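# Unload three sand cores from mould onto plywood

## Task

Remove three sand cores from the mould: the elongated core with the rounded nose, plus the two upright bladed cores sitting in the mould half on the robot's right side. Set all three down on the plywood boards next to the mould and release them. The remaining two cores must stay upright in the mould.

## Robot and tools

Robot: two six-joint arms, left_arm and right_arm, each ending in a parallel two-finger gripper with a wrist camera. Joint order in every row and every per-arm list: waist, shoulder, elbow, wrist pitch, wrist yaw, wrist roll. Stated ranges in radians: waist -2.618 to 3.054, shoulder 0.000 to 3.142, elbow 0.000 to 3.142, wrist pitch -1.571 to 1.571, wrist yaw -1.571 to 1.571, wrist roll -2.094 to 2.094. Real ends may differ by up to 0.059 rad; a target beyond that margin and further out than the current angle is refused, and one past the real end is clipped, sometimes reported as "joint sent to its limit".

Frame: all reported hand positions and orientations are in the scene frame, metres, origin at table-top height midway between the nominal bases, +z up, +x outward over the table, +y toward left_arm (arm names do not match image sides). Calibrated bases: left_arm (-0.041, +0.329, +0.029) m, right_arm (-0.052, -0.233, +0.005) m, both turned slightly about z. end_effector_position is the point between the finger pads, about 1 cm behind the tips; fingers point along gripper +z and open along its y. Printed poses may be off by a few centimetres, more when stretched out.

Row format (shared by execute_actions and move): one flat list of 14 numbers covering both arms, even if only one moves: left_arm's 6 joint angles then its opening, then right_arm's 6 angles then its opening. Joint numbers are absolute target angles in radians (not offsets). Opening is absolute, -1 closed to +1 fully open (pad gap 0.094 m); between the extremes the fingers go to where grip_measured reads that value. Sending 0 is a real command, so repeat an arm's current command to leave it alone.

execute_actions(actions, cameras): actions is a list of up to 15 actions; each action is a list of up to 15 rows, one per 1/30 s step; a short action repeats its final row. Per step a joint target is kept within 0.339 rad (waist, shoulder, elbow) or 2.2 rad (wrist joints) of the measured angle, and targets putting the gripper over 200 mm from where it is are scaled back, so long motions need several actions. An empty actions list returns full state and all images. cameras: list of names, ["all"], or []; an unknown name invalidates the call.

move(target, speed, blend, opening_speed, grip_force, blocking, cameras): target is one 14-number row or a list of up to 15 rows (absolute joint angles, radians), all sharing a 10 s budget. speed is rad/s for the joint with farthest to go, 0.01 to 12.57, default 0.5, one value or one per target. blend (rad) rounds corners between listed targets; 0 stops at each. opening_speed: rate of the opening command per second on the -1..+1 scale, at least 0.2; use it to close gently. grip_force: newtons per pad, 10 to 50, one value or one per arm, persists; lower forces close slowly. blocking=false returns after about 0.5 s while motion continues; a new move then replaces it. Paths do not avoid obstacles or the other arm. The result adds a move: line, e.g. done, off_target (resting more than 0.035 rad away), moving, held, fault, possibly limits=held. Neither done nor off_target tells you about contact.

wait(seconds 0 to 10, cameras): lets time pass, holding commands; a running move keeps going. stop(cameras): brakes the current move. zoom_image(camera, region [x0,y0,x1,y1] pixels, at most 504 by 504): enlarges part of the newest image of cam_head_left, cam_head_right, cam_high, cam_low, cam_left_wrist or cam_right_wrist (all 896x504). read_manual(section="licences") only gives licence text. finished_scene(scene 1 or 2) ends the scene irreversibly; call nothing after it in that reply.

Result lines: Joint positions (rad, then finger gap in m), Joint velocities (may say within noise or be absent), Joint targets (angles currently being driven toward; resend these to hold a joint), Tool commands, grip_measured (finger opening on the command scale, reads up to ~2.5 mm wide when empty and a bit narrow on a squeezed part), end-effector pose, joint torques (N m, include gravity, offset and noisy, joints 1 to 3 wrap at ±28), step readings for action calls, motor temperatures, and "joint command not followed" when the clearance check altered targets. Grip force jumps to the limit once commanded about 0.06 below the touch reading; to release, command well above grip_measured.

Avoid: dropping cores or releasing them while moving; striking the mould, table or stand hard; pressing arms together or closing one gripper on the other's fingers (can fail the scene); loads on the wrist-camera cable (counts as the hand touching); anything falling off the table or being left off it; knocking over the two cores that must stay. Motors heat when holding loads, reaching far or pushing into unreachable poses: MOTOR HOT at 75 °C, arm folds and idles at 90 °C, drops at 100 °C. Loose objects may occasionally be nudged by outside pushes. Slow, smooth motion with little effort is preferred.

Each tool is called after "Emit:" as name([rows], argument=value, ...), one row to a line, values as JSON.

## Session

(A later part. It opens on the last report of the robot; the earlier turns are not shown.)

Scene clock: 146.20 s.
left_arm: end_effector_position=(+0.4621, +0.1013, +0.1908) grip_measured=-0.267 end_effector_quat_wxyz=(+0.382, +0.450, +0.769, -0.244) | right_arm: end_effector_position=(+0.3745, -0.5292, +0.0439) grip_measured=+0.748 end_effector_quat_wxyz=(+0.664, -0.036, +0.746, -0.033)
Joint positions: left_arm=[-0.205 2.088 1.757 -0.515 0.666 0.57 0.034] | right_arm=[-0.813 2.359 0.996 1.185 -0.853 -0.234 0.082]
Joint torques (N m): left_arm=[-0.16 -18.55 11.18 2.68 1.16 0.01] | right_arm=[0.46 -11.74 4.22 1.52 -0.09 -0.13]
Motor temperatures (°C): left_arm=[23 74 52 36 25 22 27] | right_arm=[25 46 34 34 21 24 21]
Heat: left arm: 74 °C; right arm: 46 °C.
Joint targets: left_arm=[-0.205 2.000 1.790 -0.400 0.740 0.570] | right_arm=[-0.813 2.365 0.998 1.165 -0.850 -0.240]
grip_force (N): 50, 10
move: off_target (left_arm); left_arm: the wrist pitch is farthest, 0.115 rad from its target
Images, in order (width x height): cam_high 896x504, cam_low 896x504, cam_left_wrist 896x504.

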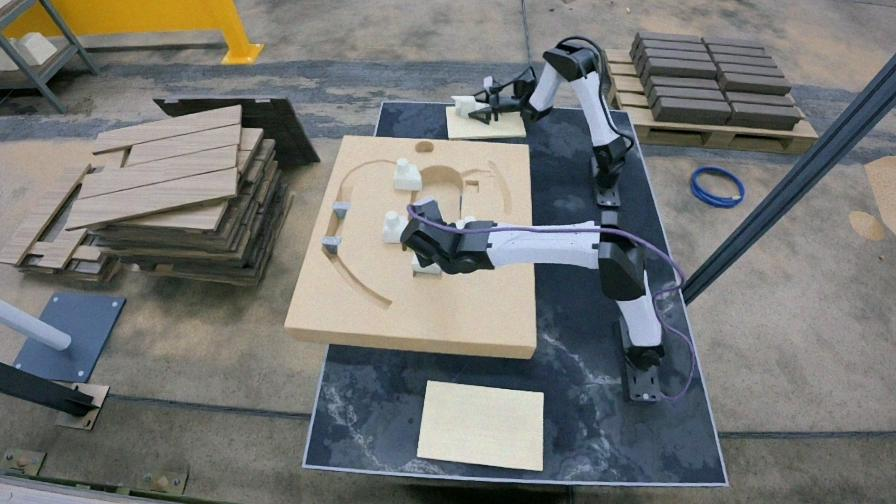

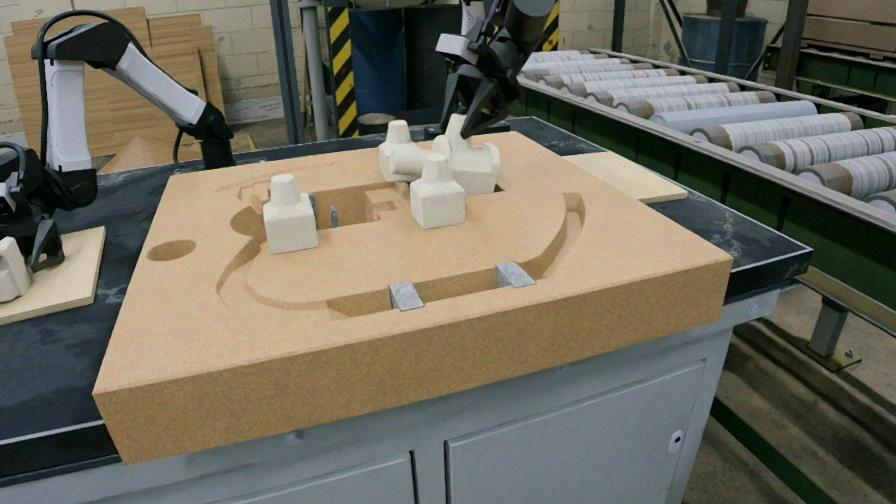

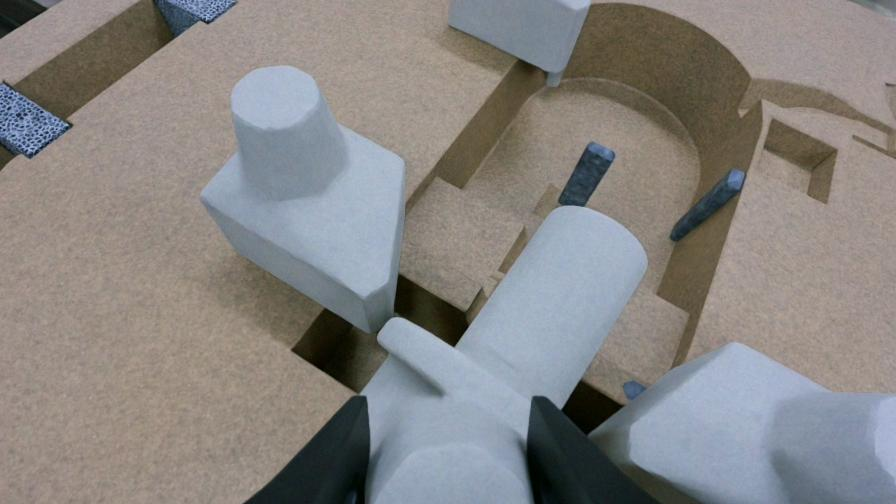

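Emit:
move([
  [-0.205,1.94,1.95,-0.55,0.74,0.57,-0.9,-1.03,2.16,0.69,1.34,-1.04,-0.24,0.75],
  [-0.1,1.76,1.80,-0.52,0.62,0.5,-0.9,-0.9,1.5,1.2,0.2,-0.7,-0.2,1],
  [0.405,1.235,0.85,-0.02,0,0,-0.9,-0.4,1.6,1.6,-0.3,-0.2,0,1],
], speed=[0.25,0.5,0.6], blend=[0.05,0.1,0], cameras=["all"])

Scene clock: 159.40 s.
left_arm: end_effector_position=(+0.3241, +0.4729, +0.1931) grip_measured=-0.267 end_effector_quat_wxyz=(+0.443, -0.162, +0.878, +0.082) | right_arm: end_effector_position=(+0.4163, -0.4197, +0.3652) grip_measured=+0.998 end_effector_quat_wxyz=(+0.591, +0.114, +0.797, -0.053)
Joint positions: left_arm=[0.406 1.291 0.83 -0.176 0.014 0.011 0.034] | right_arm=[-0.401 1.585 1.572 -0.294 -0.21 -0.013 0.094]
Joint torques (N m): left_arm=[-0.12 -9.39 10.33 3.46 -0.06 -0.09] | right_arm=[0.38 -6.91 9.03 1.82 0.04 0]
Motor temperatures (°C): left_arm=[23 78 53 40 24 22 27] | right_arm=[25 46 35 36 21 24 21]
Heat: left arm: 78 °C; right arm: 46 °C. Fold the left arm in close to its base, or ease its load, before you think long.
Joint targets: left_arm=[0.405 1.235 0.850 -0.020 0.000 0.000] | right_arm=[-0.400 1.600 1.600 -0.300 -0.200 0.000]
MOTOR HOT: the shoulder of the left arm reports 78 °C; the controller's stop level is 90 °C. To cool a motor, set the load down, stop pushing, or move to a pose that needs little force.
grip_force (N): 50, 10
move: off_target (left_arm); blend cut to 0 rad at target 2; left_arm: the wrist pitch is farthest, 0.156 rad from its target

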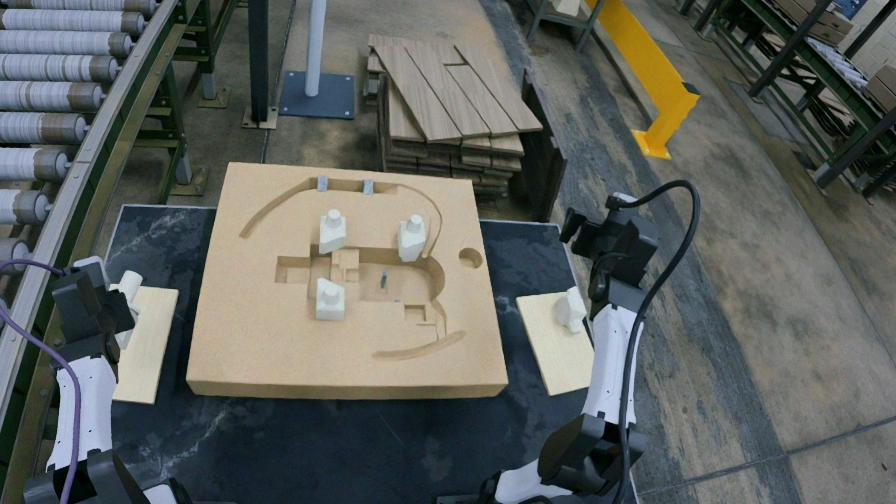

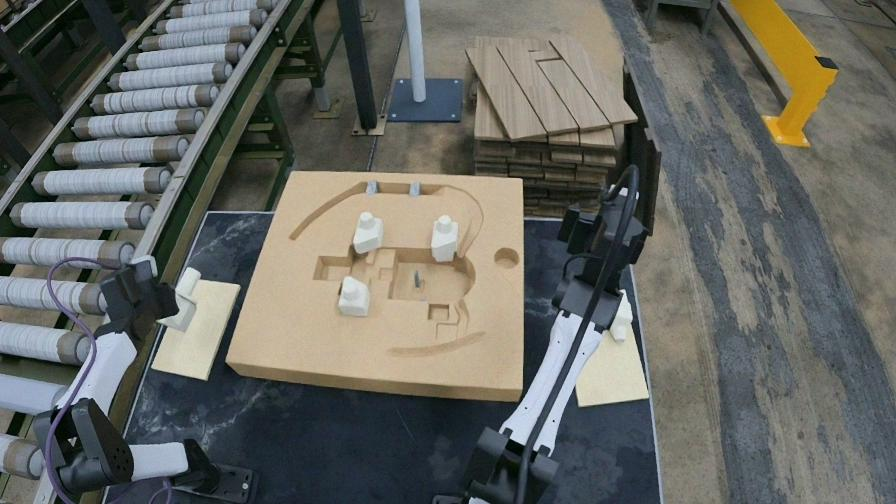

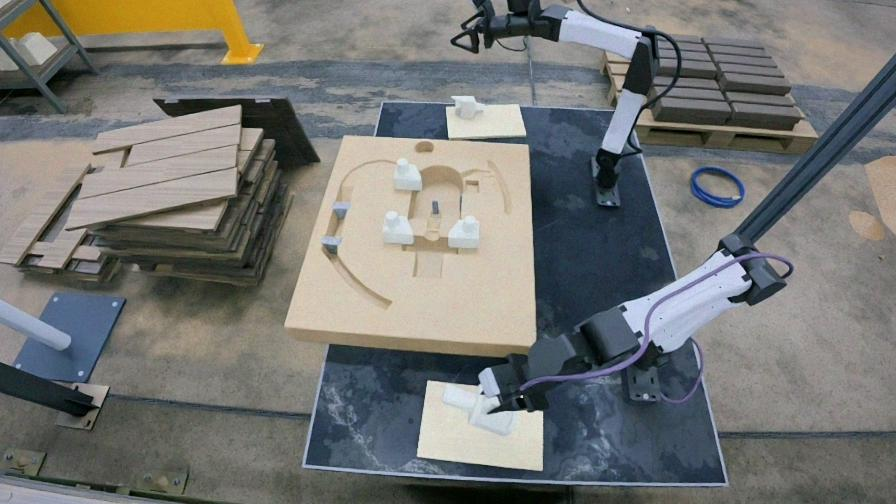

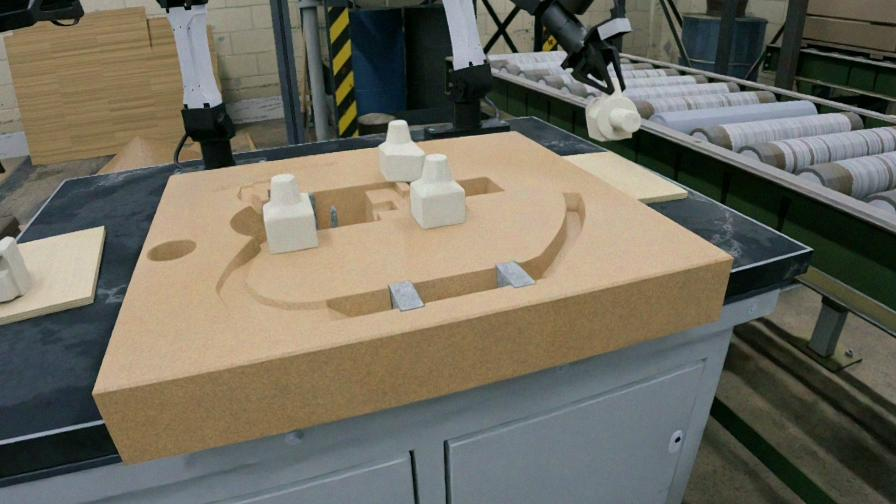

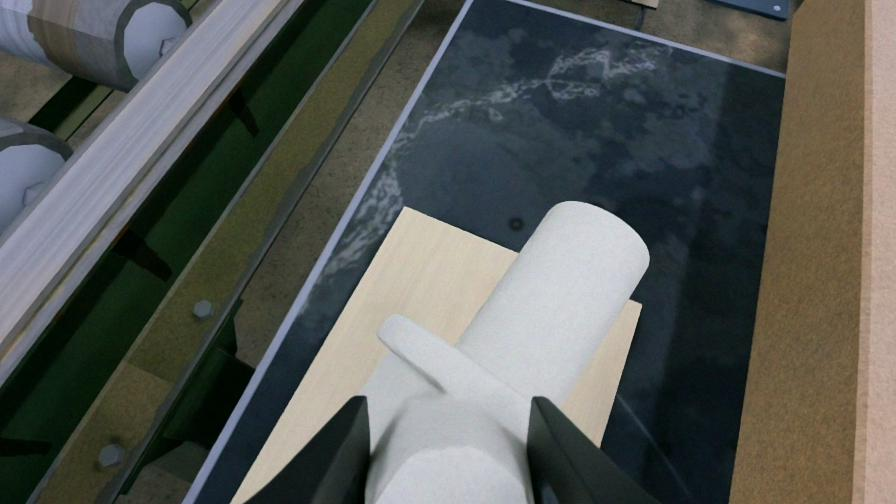

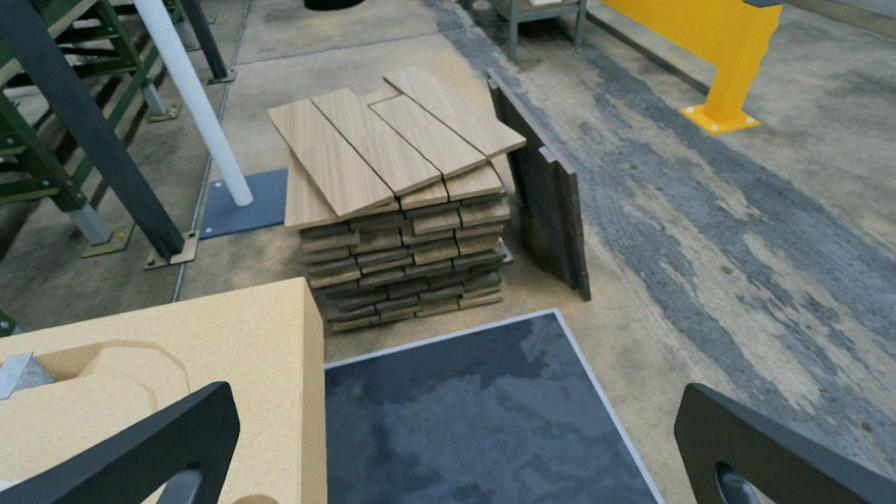

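Emit:
move([
  [0.405,1.365,0.655,0.31,0,0,-0.9,0.285,2.04,1.665,0.005,0.245,0.106,1],
], speed=0.6, cameras=["cam_high","cam_low","cam_right_wrist"])

Emit:
zoom_image(camera="cam_low", region=[540, 90, 680, 210])

Scene clock: 169.17 s.
left_arm: end_effector_position=(+0.3275, +0.4742, +0.1388) grip_measured=-0.267 end_effector_quat_wxyz=(+0.458, -0.161, +0.870, +0.085) | right_arm: end_effector_position=(+0.5501, -0.1288, +0.2179) grip_measured=+0.998 end_effector_quat_wxyz=(+0.552, +0.003, +0.834, -0.008)
Joint positions: left_arm=[0.406 1.385 0.638 0.146 0.014 0.01 0.034] | right_arm=[0.289 2.032 1.636 -0.017 0.237 0.091 0.094]
Joint torques (N m): left_arm=[-0.18 -6.56 9.4 3.57 -0.05 -0.07] | right_arm=[0.06 -12.15 9.32 2.03 0.14 0.1]
Motor temperatures (°C): left_arm=[23 72 51 44 24 22 27] | right_arm=[25 45 36 37 21 24 21]
Heat: left arm: 72 °C; right arm: 45 °C. Fold the left arm in close to its base, or ease its load, before you think long.
Joint targets: left_arm=[0.405 1.365 0.655 0.310 0.000 0.000] | right_arm=[0.285 2.040 1.665 0.005 0.245 0.106]
MOTOR HOT: still on. The shoulder of the left arm reports 72 °C.
grip_force (N): 50, 10
move: off_target (left_arm); left_arm: the wrist pitch is farthest, 0.164 rad from its target
Images, in order (width x height): cam_high 896x504, cam_low 896x504, cam_right_wrist 896x504.

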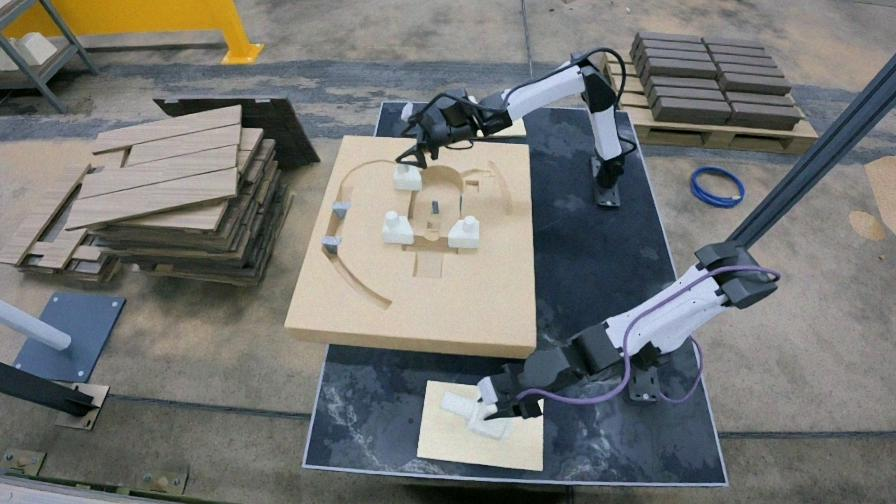

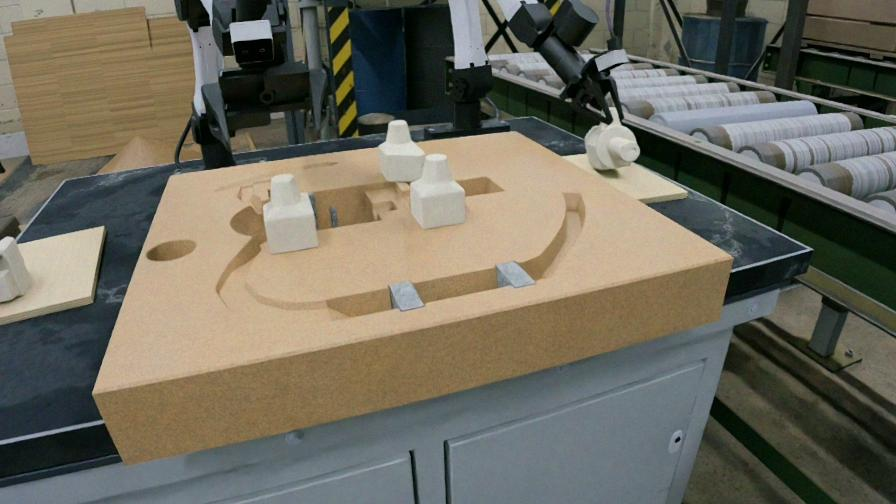

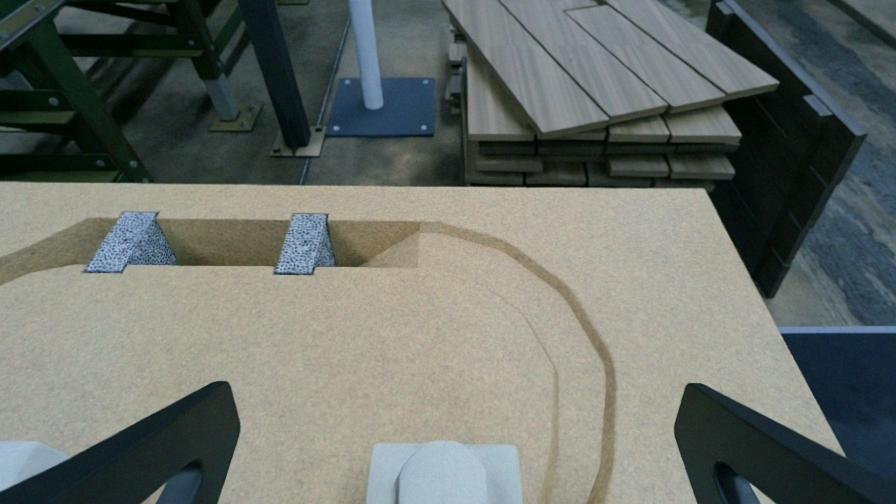

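Scaled by 3.600 from the camera's 896x504 image, which has a finer 1280x720 frame.

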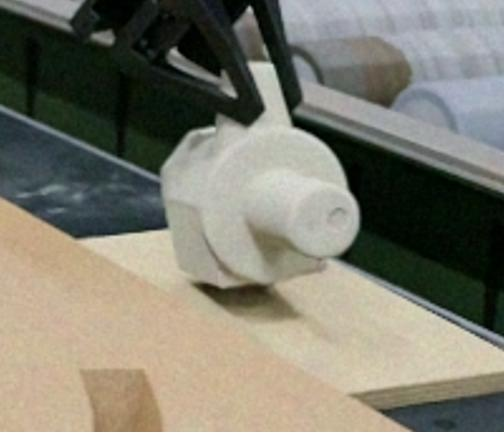

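Emit:
move([
  [0.405,1.42,0.60,0.40,0,0,-0.9,0.292,2.195,1.43,0.35,0.245,0.106,1],
  [0.405,1.45,0.57,0.44,0,0,-0.9,0.292,2.195,1.43,0.35,0.245,0.106,-0.2],
], speed=[0.25,0.06], opening_speed=0.6, grip_force=[50,25], cameras=["cam_low","cam_right_wrist","cam_high"])

Emit:
zoom_image(camera="cam_low", region=[540, 90, 680, 210])

Scene clock: 179.33 s.
left_arm: end_effector_position=(+0.3351, +0.4773, +0.1262) grip_measured=-0.271 end_effector_quat_wxyz=(+0.486, -0.163, +0.854, +0.087) | right_arm: end_effector_position=(+0.5551, -0.1274, +0.1147) grip_measured=+0.169 end_effector_quat_wxyz=(+0.551, +0.004, +0.834, -0.009)
Joint positions: left_arm=[0.406 1.455 0.572 0.346 0.014 -0.003 0.034] | right_arm=[0.289 2.181 1.436 0.33 0.238 0.093 0.055]
Joint torques (N m): left_arm=[-0.1 -5.59 7.31 2.94 -0.06 0.05] | right_arm=[0.55 -12.29 6.04 2.03 0.12 0.04]
Motor temperatures (°C): left_arm=[23 65 50 46 23 22 27] | right_arm=[25 46 37 39 21 24 21]
Heat: left arm: 65 °C; right arm: 46 °C.
Joint targets: left_arm=[0.405 1.450 0.570 0.440 0.000 0.000] | right_arm=[0.292 2.195 1.430 0.350 0.245 0.106]
MOTOR HOT: cleared for the motors of the left arm.
grip_force (N): 50, 25
move: off_target (left_arm); left_arm: the wrist pitch is farthest, 0.094 rad from its target
Images, in order (width x height): cam_high 896x504, cam_low 896x504, cam_right_wrist 896x504.

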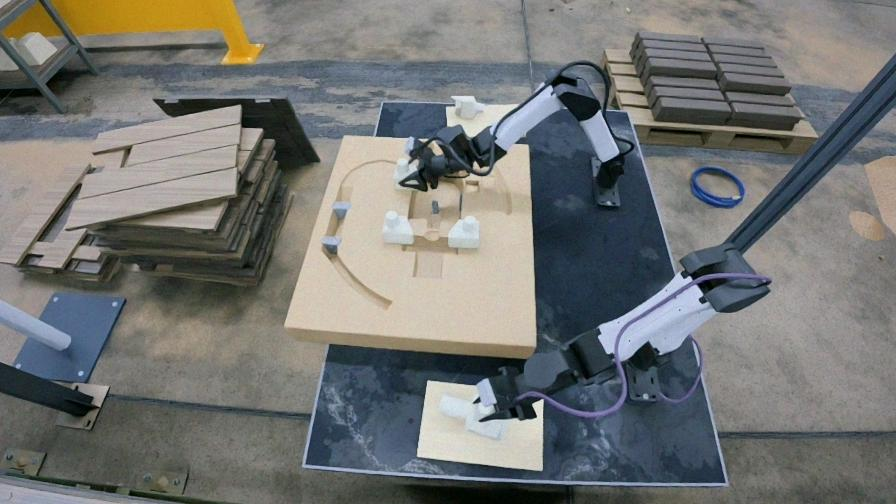

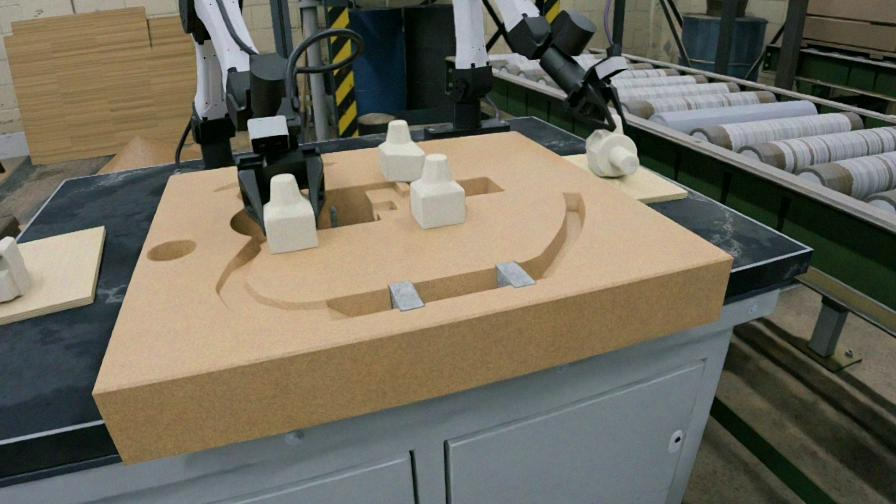

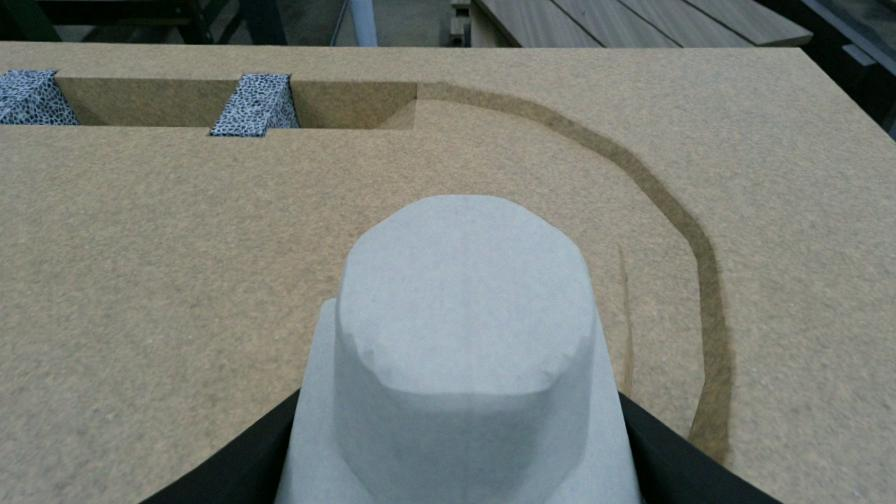

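Scaled by 3.600 from the camera's 896x504 image, which has a finer 1280x720 frame.

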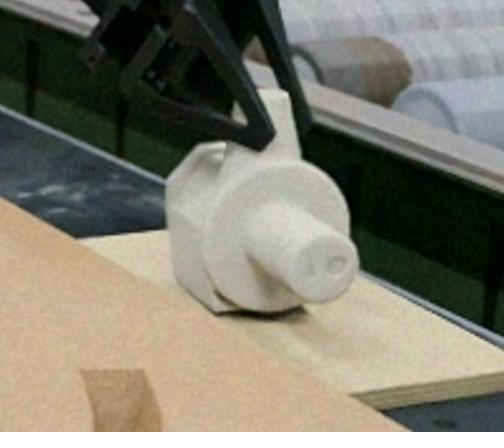

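Emit:
move([
  [0.405,1.48,0.545,0.455,0,0,-0.9,0.292,2.03,1.66,0.03,0.245,0.106,-0.2],
  [0.405,1.48,0.555,0.45,0,0,-0.9,0.292,1.96,1.72,0.06,0.245,0.106,-0.2],
], speed=0.25, blend=[0.03,0], cameras=["cam_low","cam_high"])

Emit:
zoom_image(camera="cam_low", region=[540, 90, 680, 210])

Scene clock: 185.20 s.
left_arm: end_effector_position=(+0.3376, +0.4781, +0.1232) grip_measured=-0.273 end_effector_quat_wxyz=(+0.494, -0.163, +0.849, +0.088) | right_arm: end_effector_position=(+0.5534, -0.1277, +0.2509) grip_measured=+0.168 end_effector_quat_wxyz=(+0.579, +0.010, +0.815, +0.000)
Joint positions: left_arm=[0.406 1.479 0.558 0.402 0.014 -0.006 0.034] | right_arm=[0.289 2.013 1.679 -0.013 0.238 0.097 0.055]
Joint torques (N m): left_arm=[-0.12 -5.14 7.12 2.49 -0.06 0.07] | right_arm=[0.51 -18.41 10.07 2.54 0.12 0.04]
Motor temperatures (°C): left_arm=[23 61 49 46 23 22 28] | right_arm=[25 48 37 39 21 24 22]
Heat: left arm: 61 °C; right arm: 48 °C.
Joint targets: left_arm=[0.405 1.480 0.555 0.450 0.000 0.000] | right_arm=[0.292 1.960 1.720 0.060 0.245 0.106]
grip_force (N): 50, 25
move: off_target (left_arm, right_arm); left_arm: the wrist pitch is farthest, 0.048 rad from its target; right_arm: the wrist pitch is farthest, 0.073 rad from its target
Images, in order (width x height): cam_high 896x504, cam_low 896x504.

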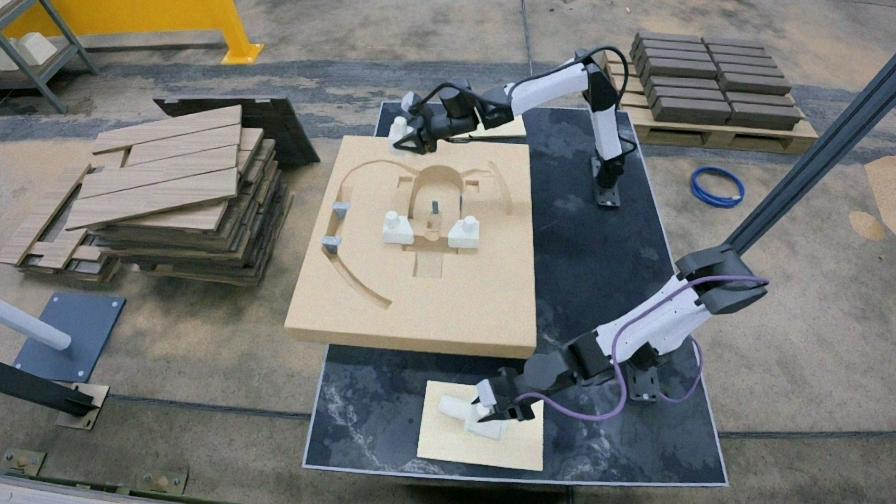

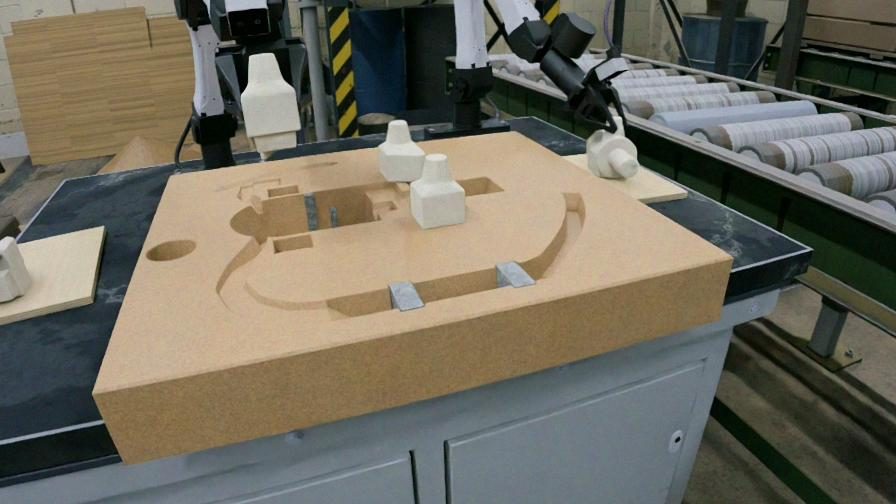

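Scaled by 3.600 from the camera's 896x504 image, which has a finer 1280x720 frame.

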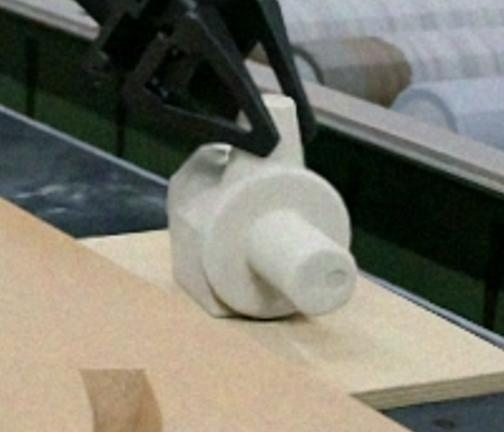

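Emit:
move([
  [0.406,1.478,0.558,0.41,0.01,0,-0.9,0.292,1.96,1.72,0.06,0.245,0.106,-0.2],
  [0.406,1.478,0.558,0.41,0.01,0,0.35,0.292,1.96,1.72,0.06,0.245,0.106,-0.2],
  [0.406,1.2,0.6,0.3,0,0,0.35,-0.112,1.59,1.58,-0.9,0,-0.16,-0.2],
  [0.406,0.8,0.6,0.1,0,0,0.35,-0.51,2.18,2.12,-1.48,0,-0.61,-0.2],
], speed=[0.3,0.3,0.5,0.6], blend=[0,0,0.1,0], opening_speed=0.7, cameras=["cam_low","cam_high","cam_right_wrist","cam_head_left"])

Scene clock: 207.30 s.
left_arm: end_effector_position=(+0.2708, +0.4508, +0.3016) grip_measured=+0.348 end_effector_quat_wxyz=(+0.650, -0.139, +0.738, +0.118) | right_arm: end_effector_position=(+0.3044, -0.4610, +0.1210) grip_measured=+0.168 end_effector_quat_wxyz=(-0.002, -0.015, +1.000, -0.005)
Joint positions: left_arm=[0.406 0.803 0.567 0.109 0.016 -0.006 0.063] | right_arm=[-0.515 2.185 2.083 -1.467 0.01 -0.596 0.055]
Joint torques (N m): left_arm=[-0.02 -1.46 11.85 2.1 -0.09 0.07] | right_arm=[0.77 -13.34 8.47 0.18 -0.16 -0.2]
Motor temperatures (°C): left_arm=[23 52 48 47 23 22 27] | right_arm=[25 56 42 41 21 24 22]
Heat: left arm: 52 °C; right arm: 56 °C.
Joint targets: left_arm=[0.406 0.800 0.600 0.100 0.000 0.000] | right_arm=[-0.510 2.180 2.120 -1.480 0.000 -0.610]
grip_force (N): 50, 25
move: off_target (right_arm); right_arm: the elbow is farthest, 0.037 rad from its target
Images, in order (width x height): cam_head_left 896x504, cam_high 896x504, cam_low 896x504, cam_right_wrist 896x504.

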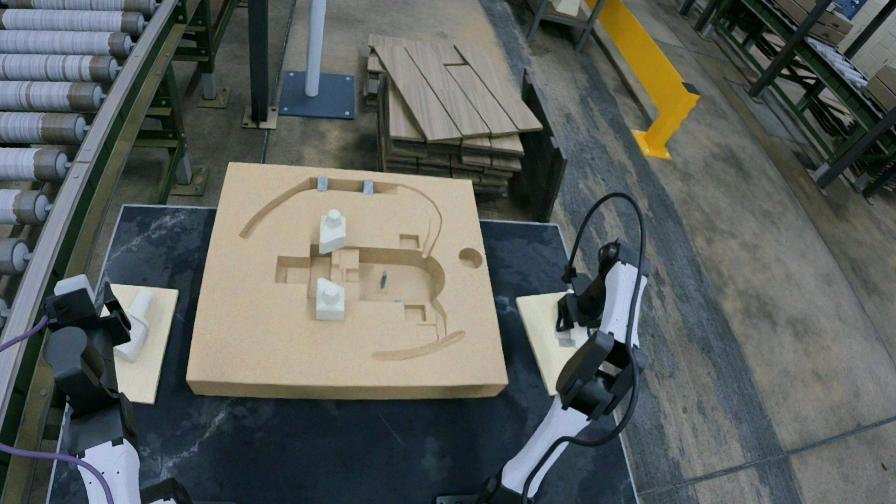

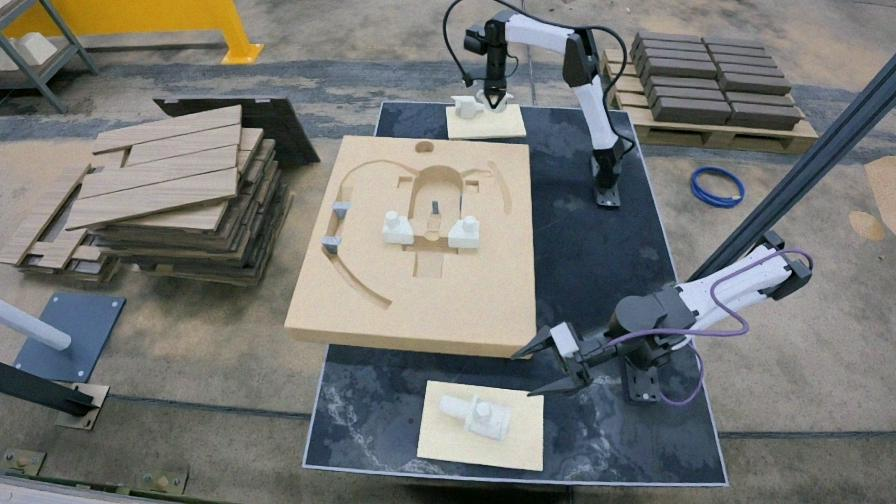

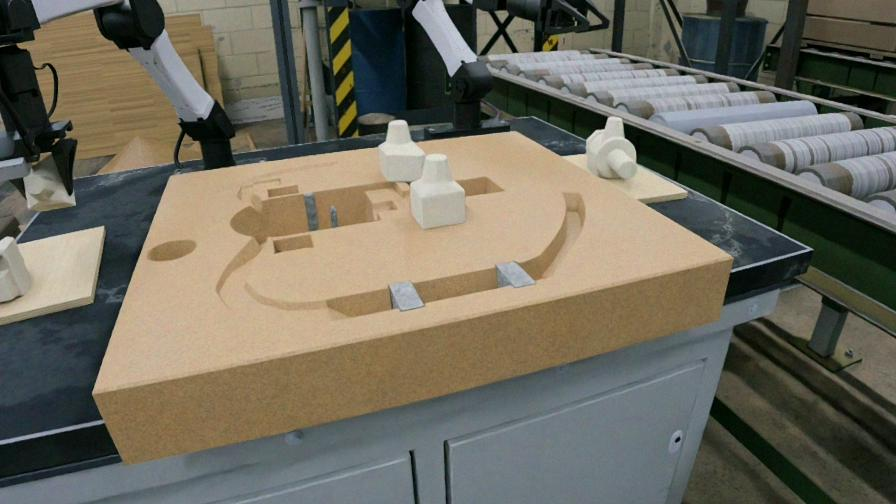

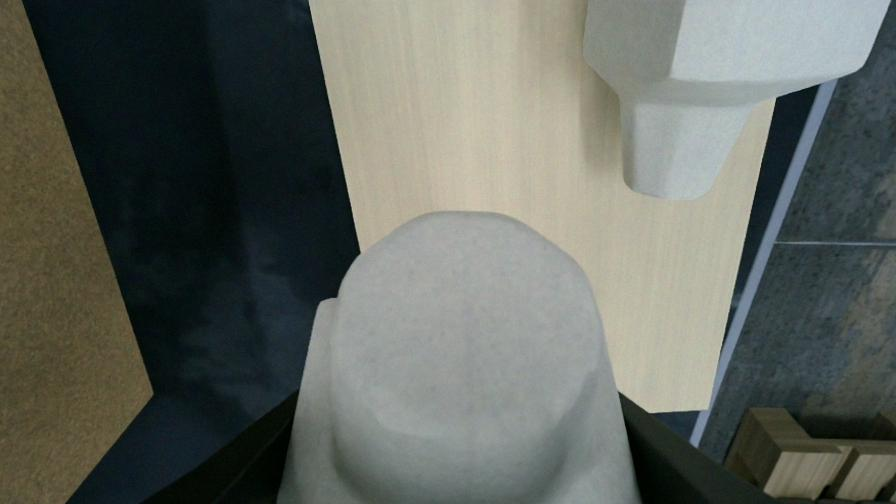

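Emit:
move([
  [0.406,0.8,0.6,0.1,0,0,0.35,-0.5325,2.2,1.84,-1.205,0,-0.61,-0.2],
  [0.406,0.8,0.6,0.1,0,0,0.35,-0.5325,2.23,1.735,-1.10,0,-0.61,-0.2],
], speed=[0.35,0.08], grip_force=[50,10], cameras=["cam_low","cam_high","cam_right_wrist"])

Emit:
zoom_image(camera="cam_high", region=[420, 50, 560, 160])

Scene clock: 217.67 s.
left_arm: end_effector_position=(+0.2708, +0.4508, +0.3015) grip_measured=+0.348 end_effector_quat_wxyz=(+0.650, -0.139, +0.738, +0.118) | right_arm: end_effector_position=(+0.3108, -0.4645, +0.0335) grip_measured=+0.170 end_effector_quat_wxyz=(+0.016, -0.011, +1.000, -0.001)
Joint positions: left_arm=[0.406 0.803 0.567 0.109 0.016 -0.006 0.063] | right_arm=[-0.525 2.202 1.761 -1.102 -0.016 -0.597 0.055]
Joint torques (N m): left_arm=[-0.08 -1.54 11.93 2.09 -0.1 0.07] | right_arm=[-0.44 -10.22 3.69 0.45 0.14 -0.2]
Motor temperatures (°C): left_arm=[23 49 48 46 23 22 27] | right_arm=[25 56 42 37 21 24 22]
Heat: left arm: 49 °C; right arm: 56 °C.
Joint targets: left_arm=[0.406 0.800 0.600 0.100 0.000 0.000] | right_arm=[-0.532 2.230 1.735 -1.100 0.000 -0.610]
grip_force (N): 50, 10
move: done
Images, in order (width x height): cam_high 896x504, cam_low 896x504, cam_right_wrist 896x504.

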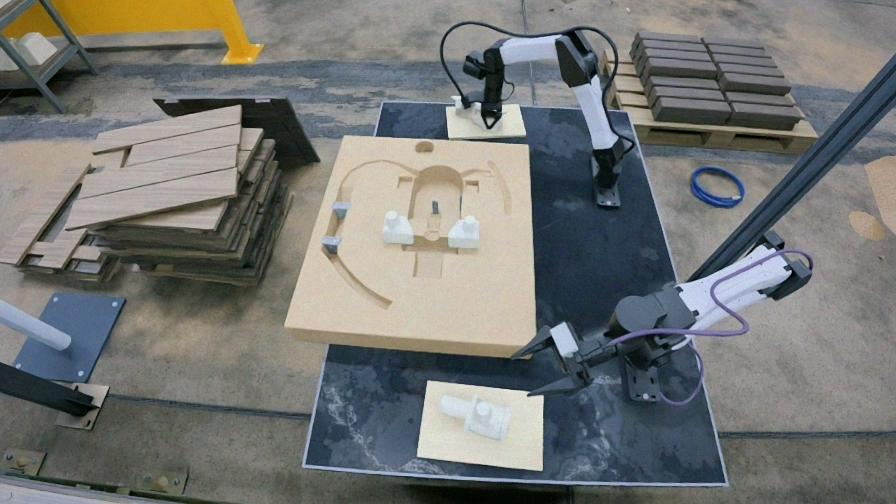

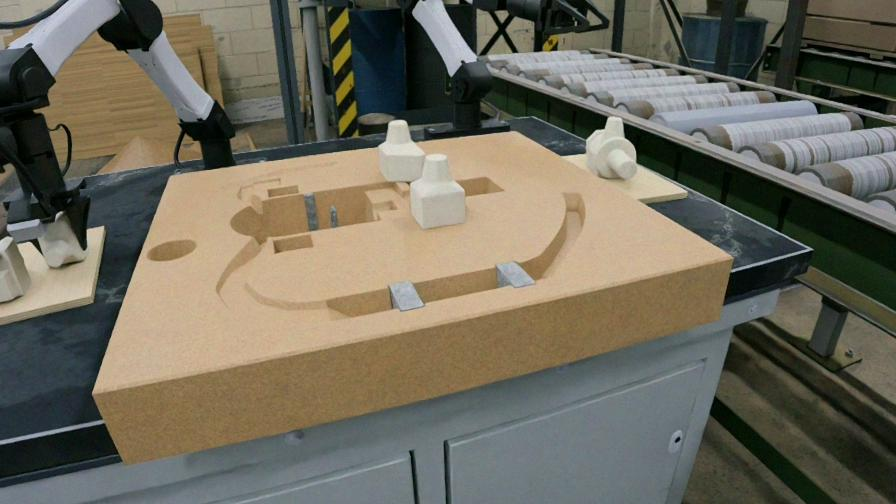

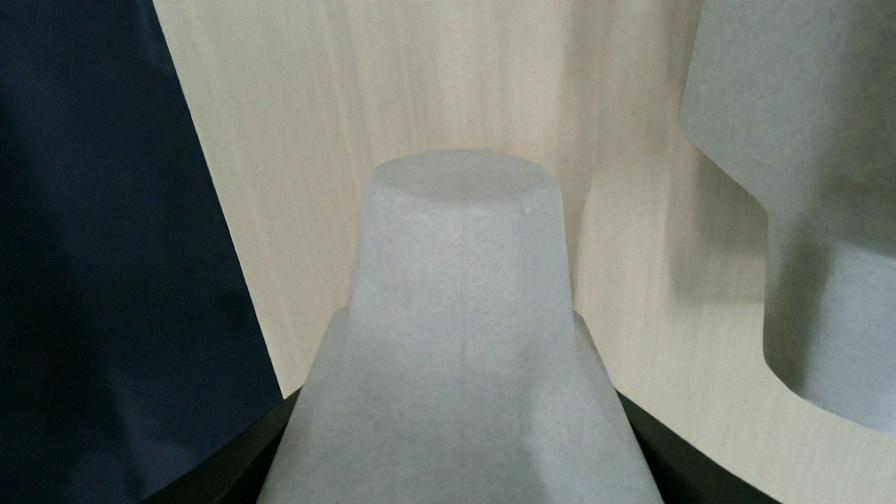

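Scaled by 3.600 from the camera's 896x504 image, which has a finer 1280x720 frame.

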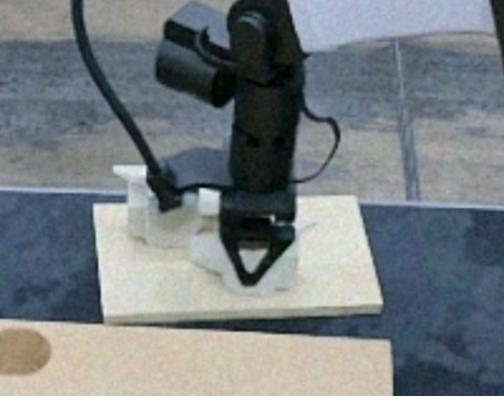

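Emit:
move([
  [0.406,0.8,0.6,0.1,0,0,0.35,-0.53,2.205,1.753,-1.1,0,-0.605,0.15],
  [0.406,0.8,0.6,0.1,0,0,0.35,-0.53,2.205,1.755,-1.1,0,-0.605,0.46],
  [0.406,0.8,0.6,0.1,0,0,0.35,-0.53,2.14,2.12,-1.5,0,-0.605,0.46],
  [0.406,0.8,0.6,0.1,0,0,0.35,-0.5,1.1,1.0,-0.5,0,0,0.46],
], speed=[0.15,0.15,0.3,0.8], blend=[0,0,0.05,0], opening_speed=0.3, cameras=["cam_low","cam_high","cam_right_wrist","cam_head_left"])

Scene clock: 229.37 s.
left_arm: end_effector_position=(+0.2708, +0.4508, +0.3015) grip_measured=+0.348 end_effector_quat_wxyz=(+0.650, -0.139, +0.738, +0.118) | right_arm: end_effector_position=(+0.2497, -0.4190, +0.2452) grip_measured=+0.458 end_effector_quat_wxyz=(+0.439, +0.236, +0.858, -0.125)
Joint positions: left_arm=[0.406 0.803 0.567 0.109 0.016 -0.006 0.063] | right_arm=[-0.506 1.111 1.009 -0.522 -0.007 -0.014 0.069]
Joint torques (N m): left_arm=[-0.03 -1.58 11.86 2.06 -0.11 0.06] | right_arm=[0.87 -4.63 6.08 1.91 0.05 0.08]
Motor temperatures (°C): left_arm=[23 46 49 46 23 22 26] | right_arm=[25 55 39 36 21 24 22]
Heat: left arm: 49 °C; right arm: 55 °C.
Joint targets: left_arm=[0.406 0.800 0.600 0.100 0.000 0.000] | right_arm=[-0.500 1.100 1.000 -0.500 0.000 0.000]
grip_force (N): 50, 10
move: done
Images, in order (width x height): cam_head_left 896x504, cam_high 896x504, cam_low 896x504, cam_right_wrist 896x504.

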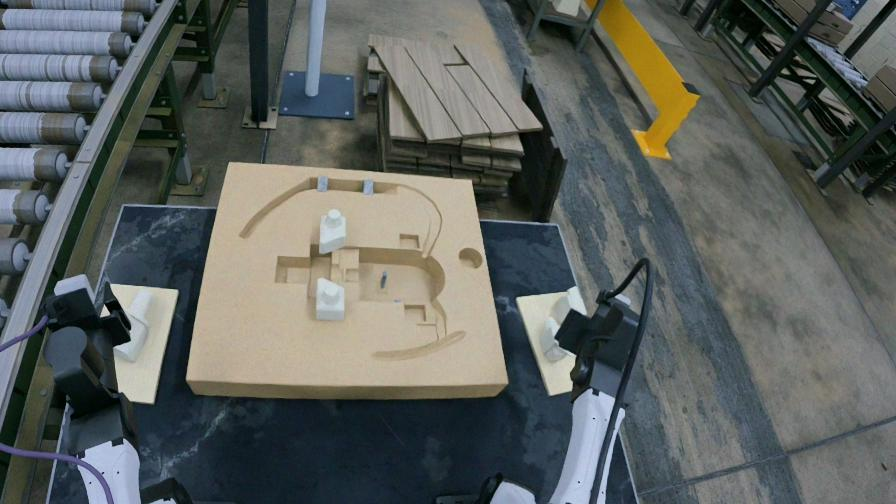

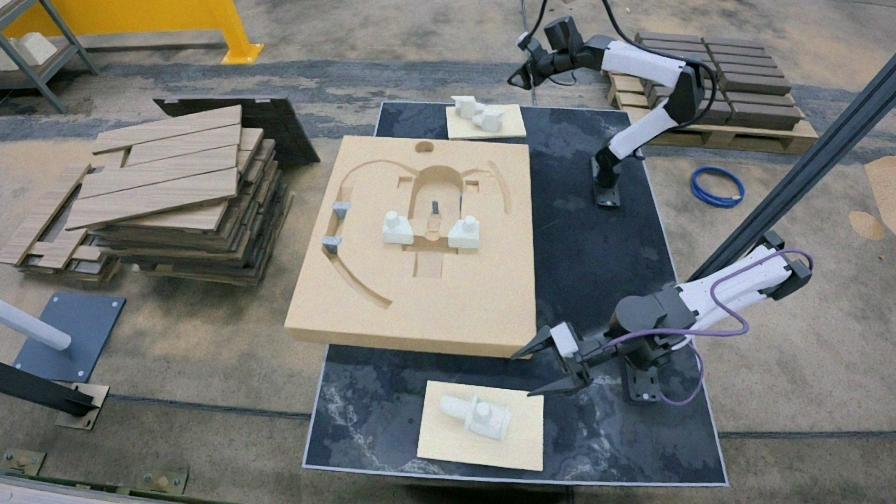

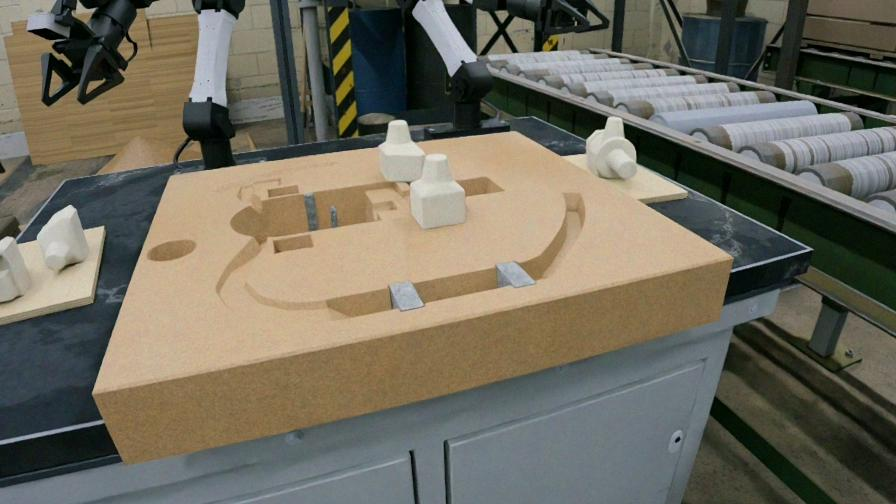

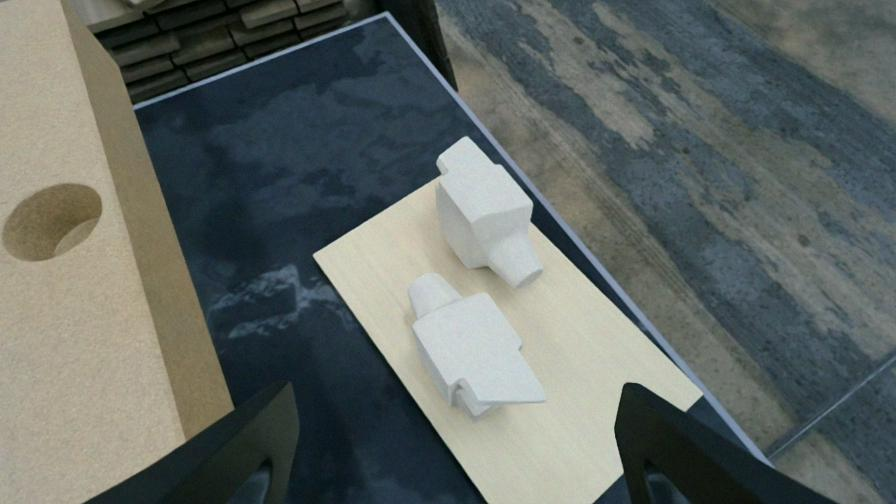

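Emit:
finished_scene(scene=2)

The scene is finished: the task was done.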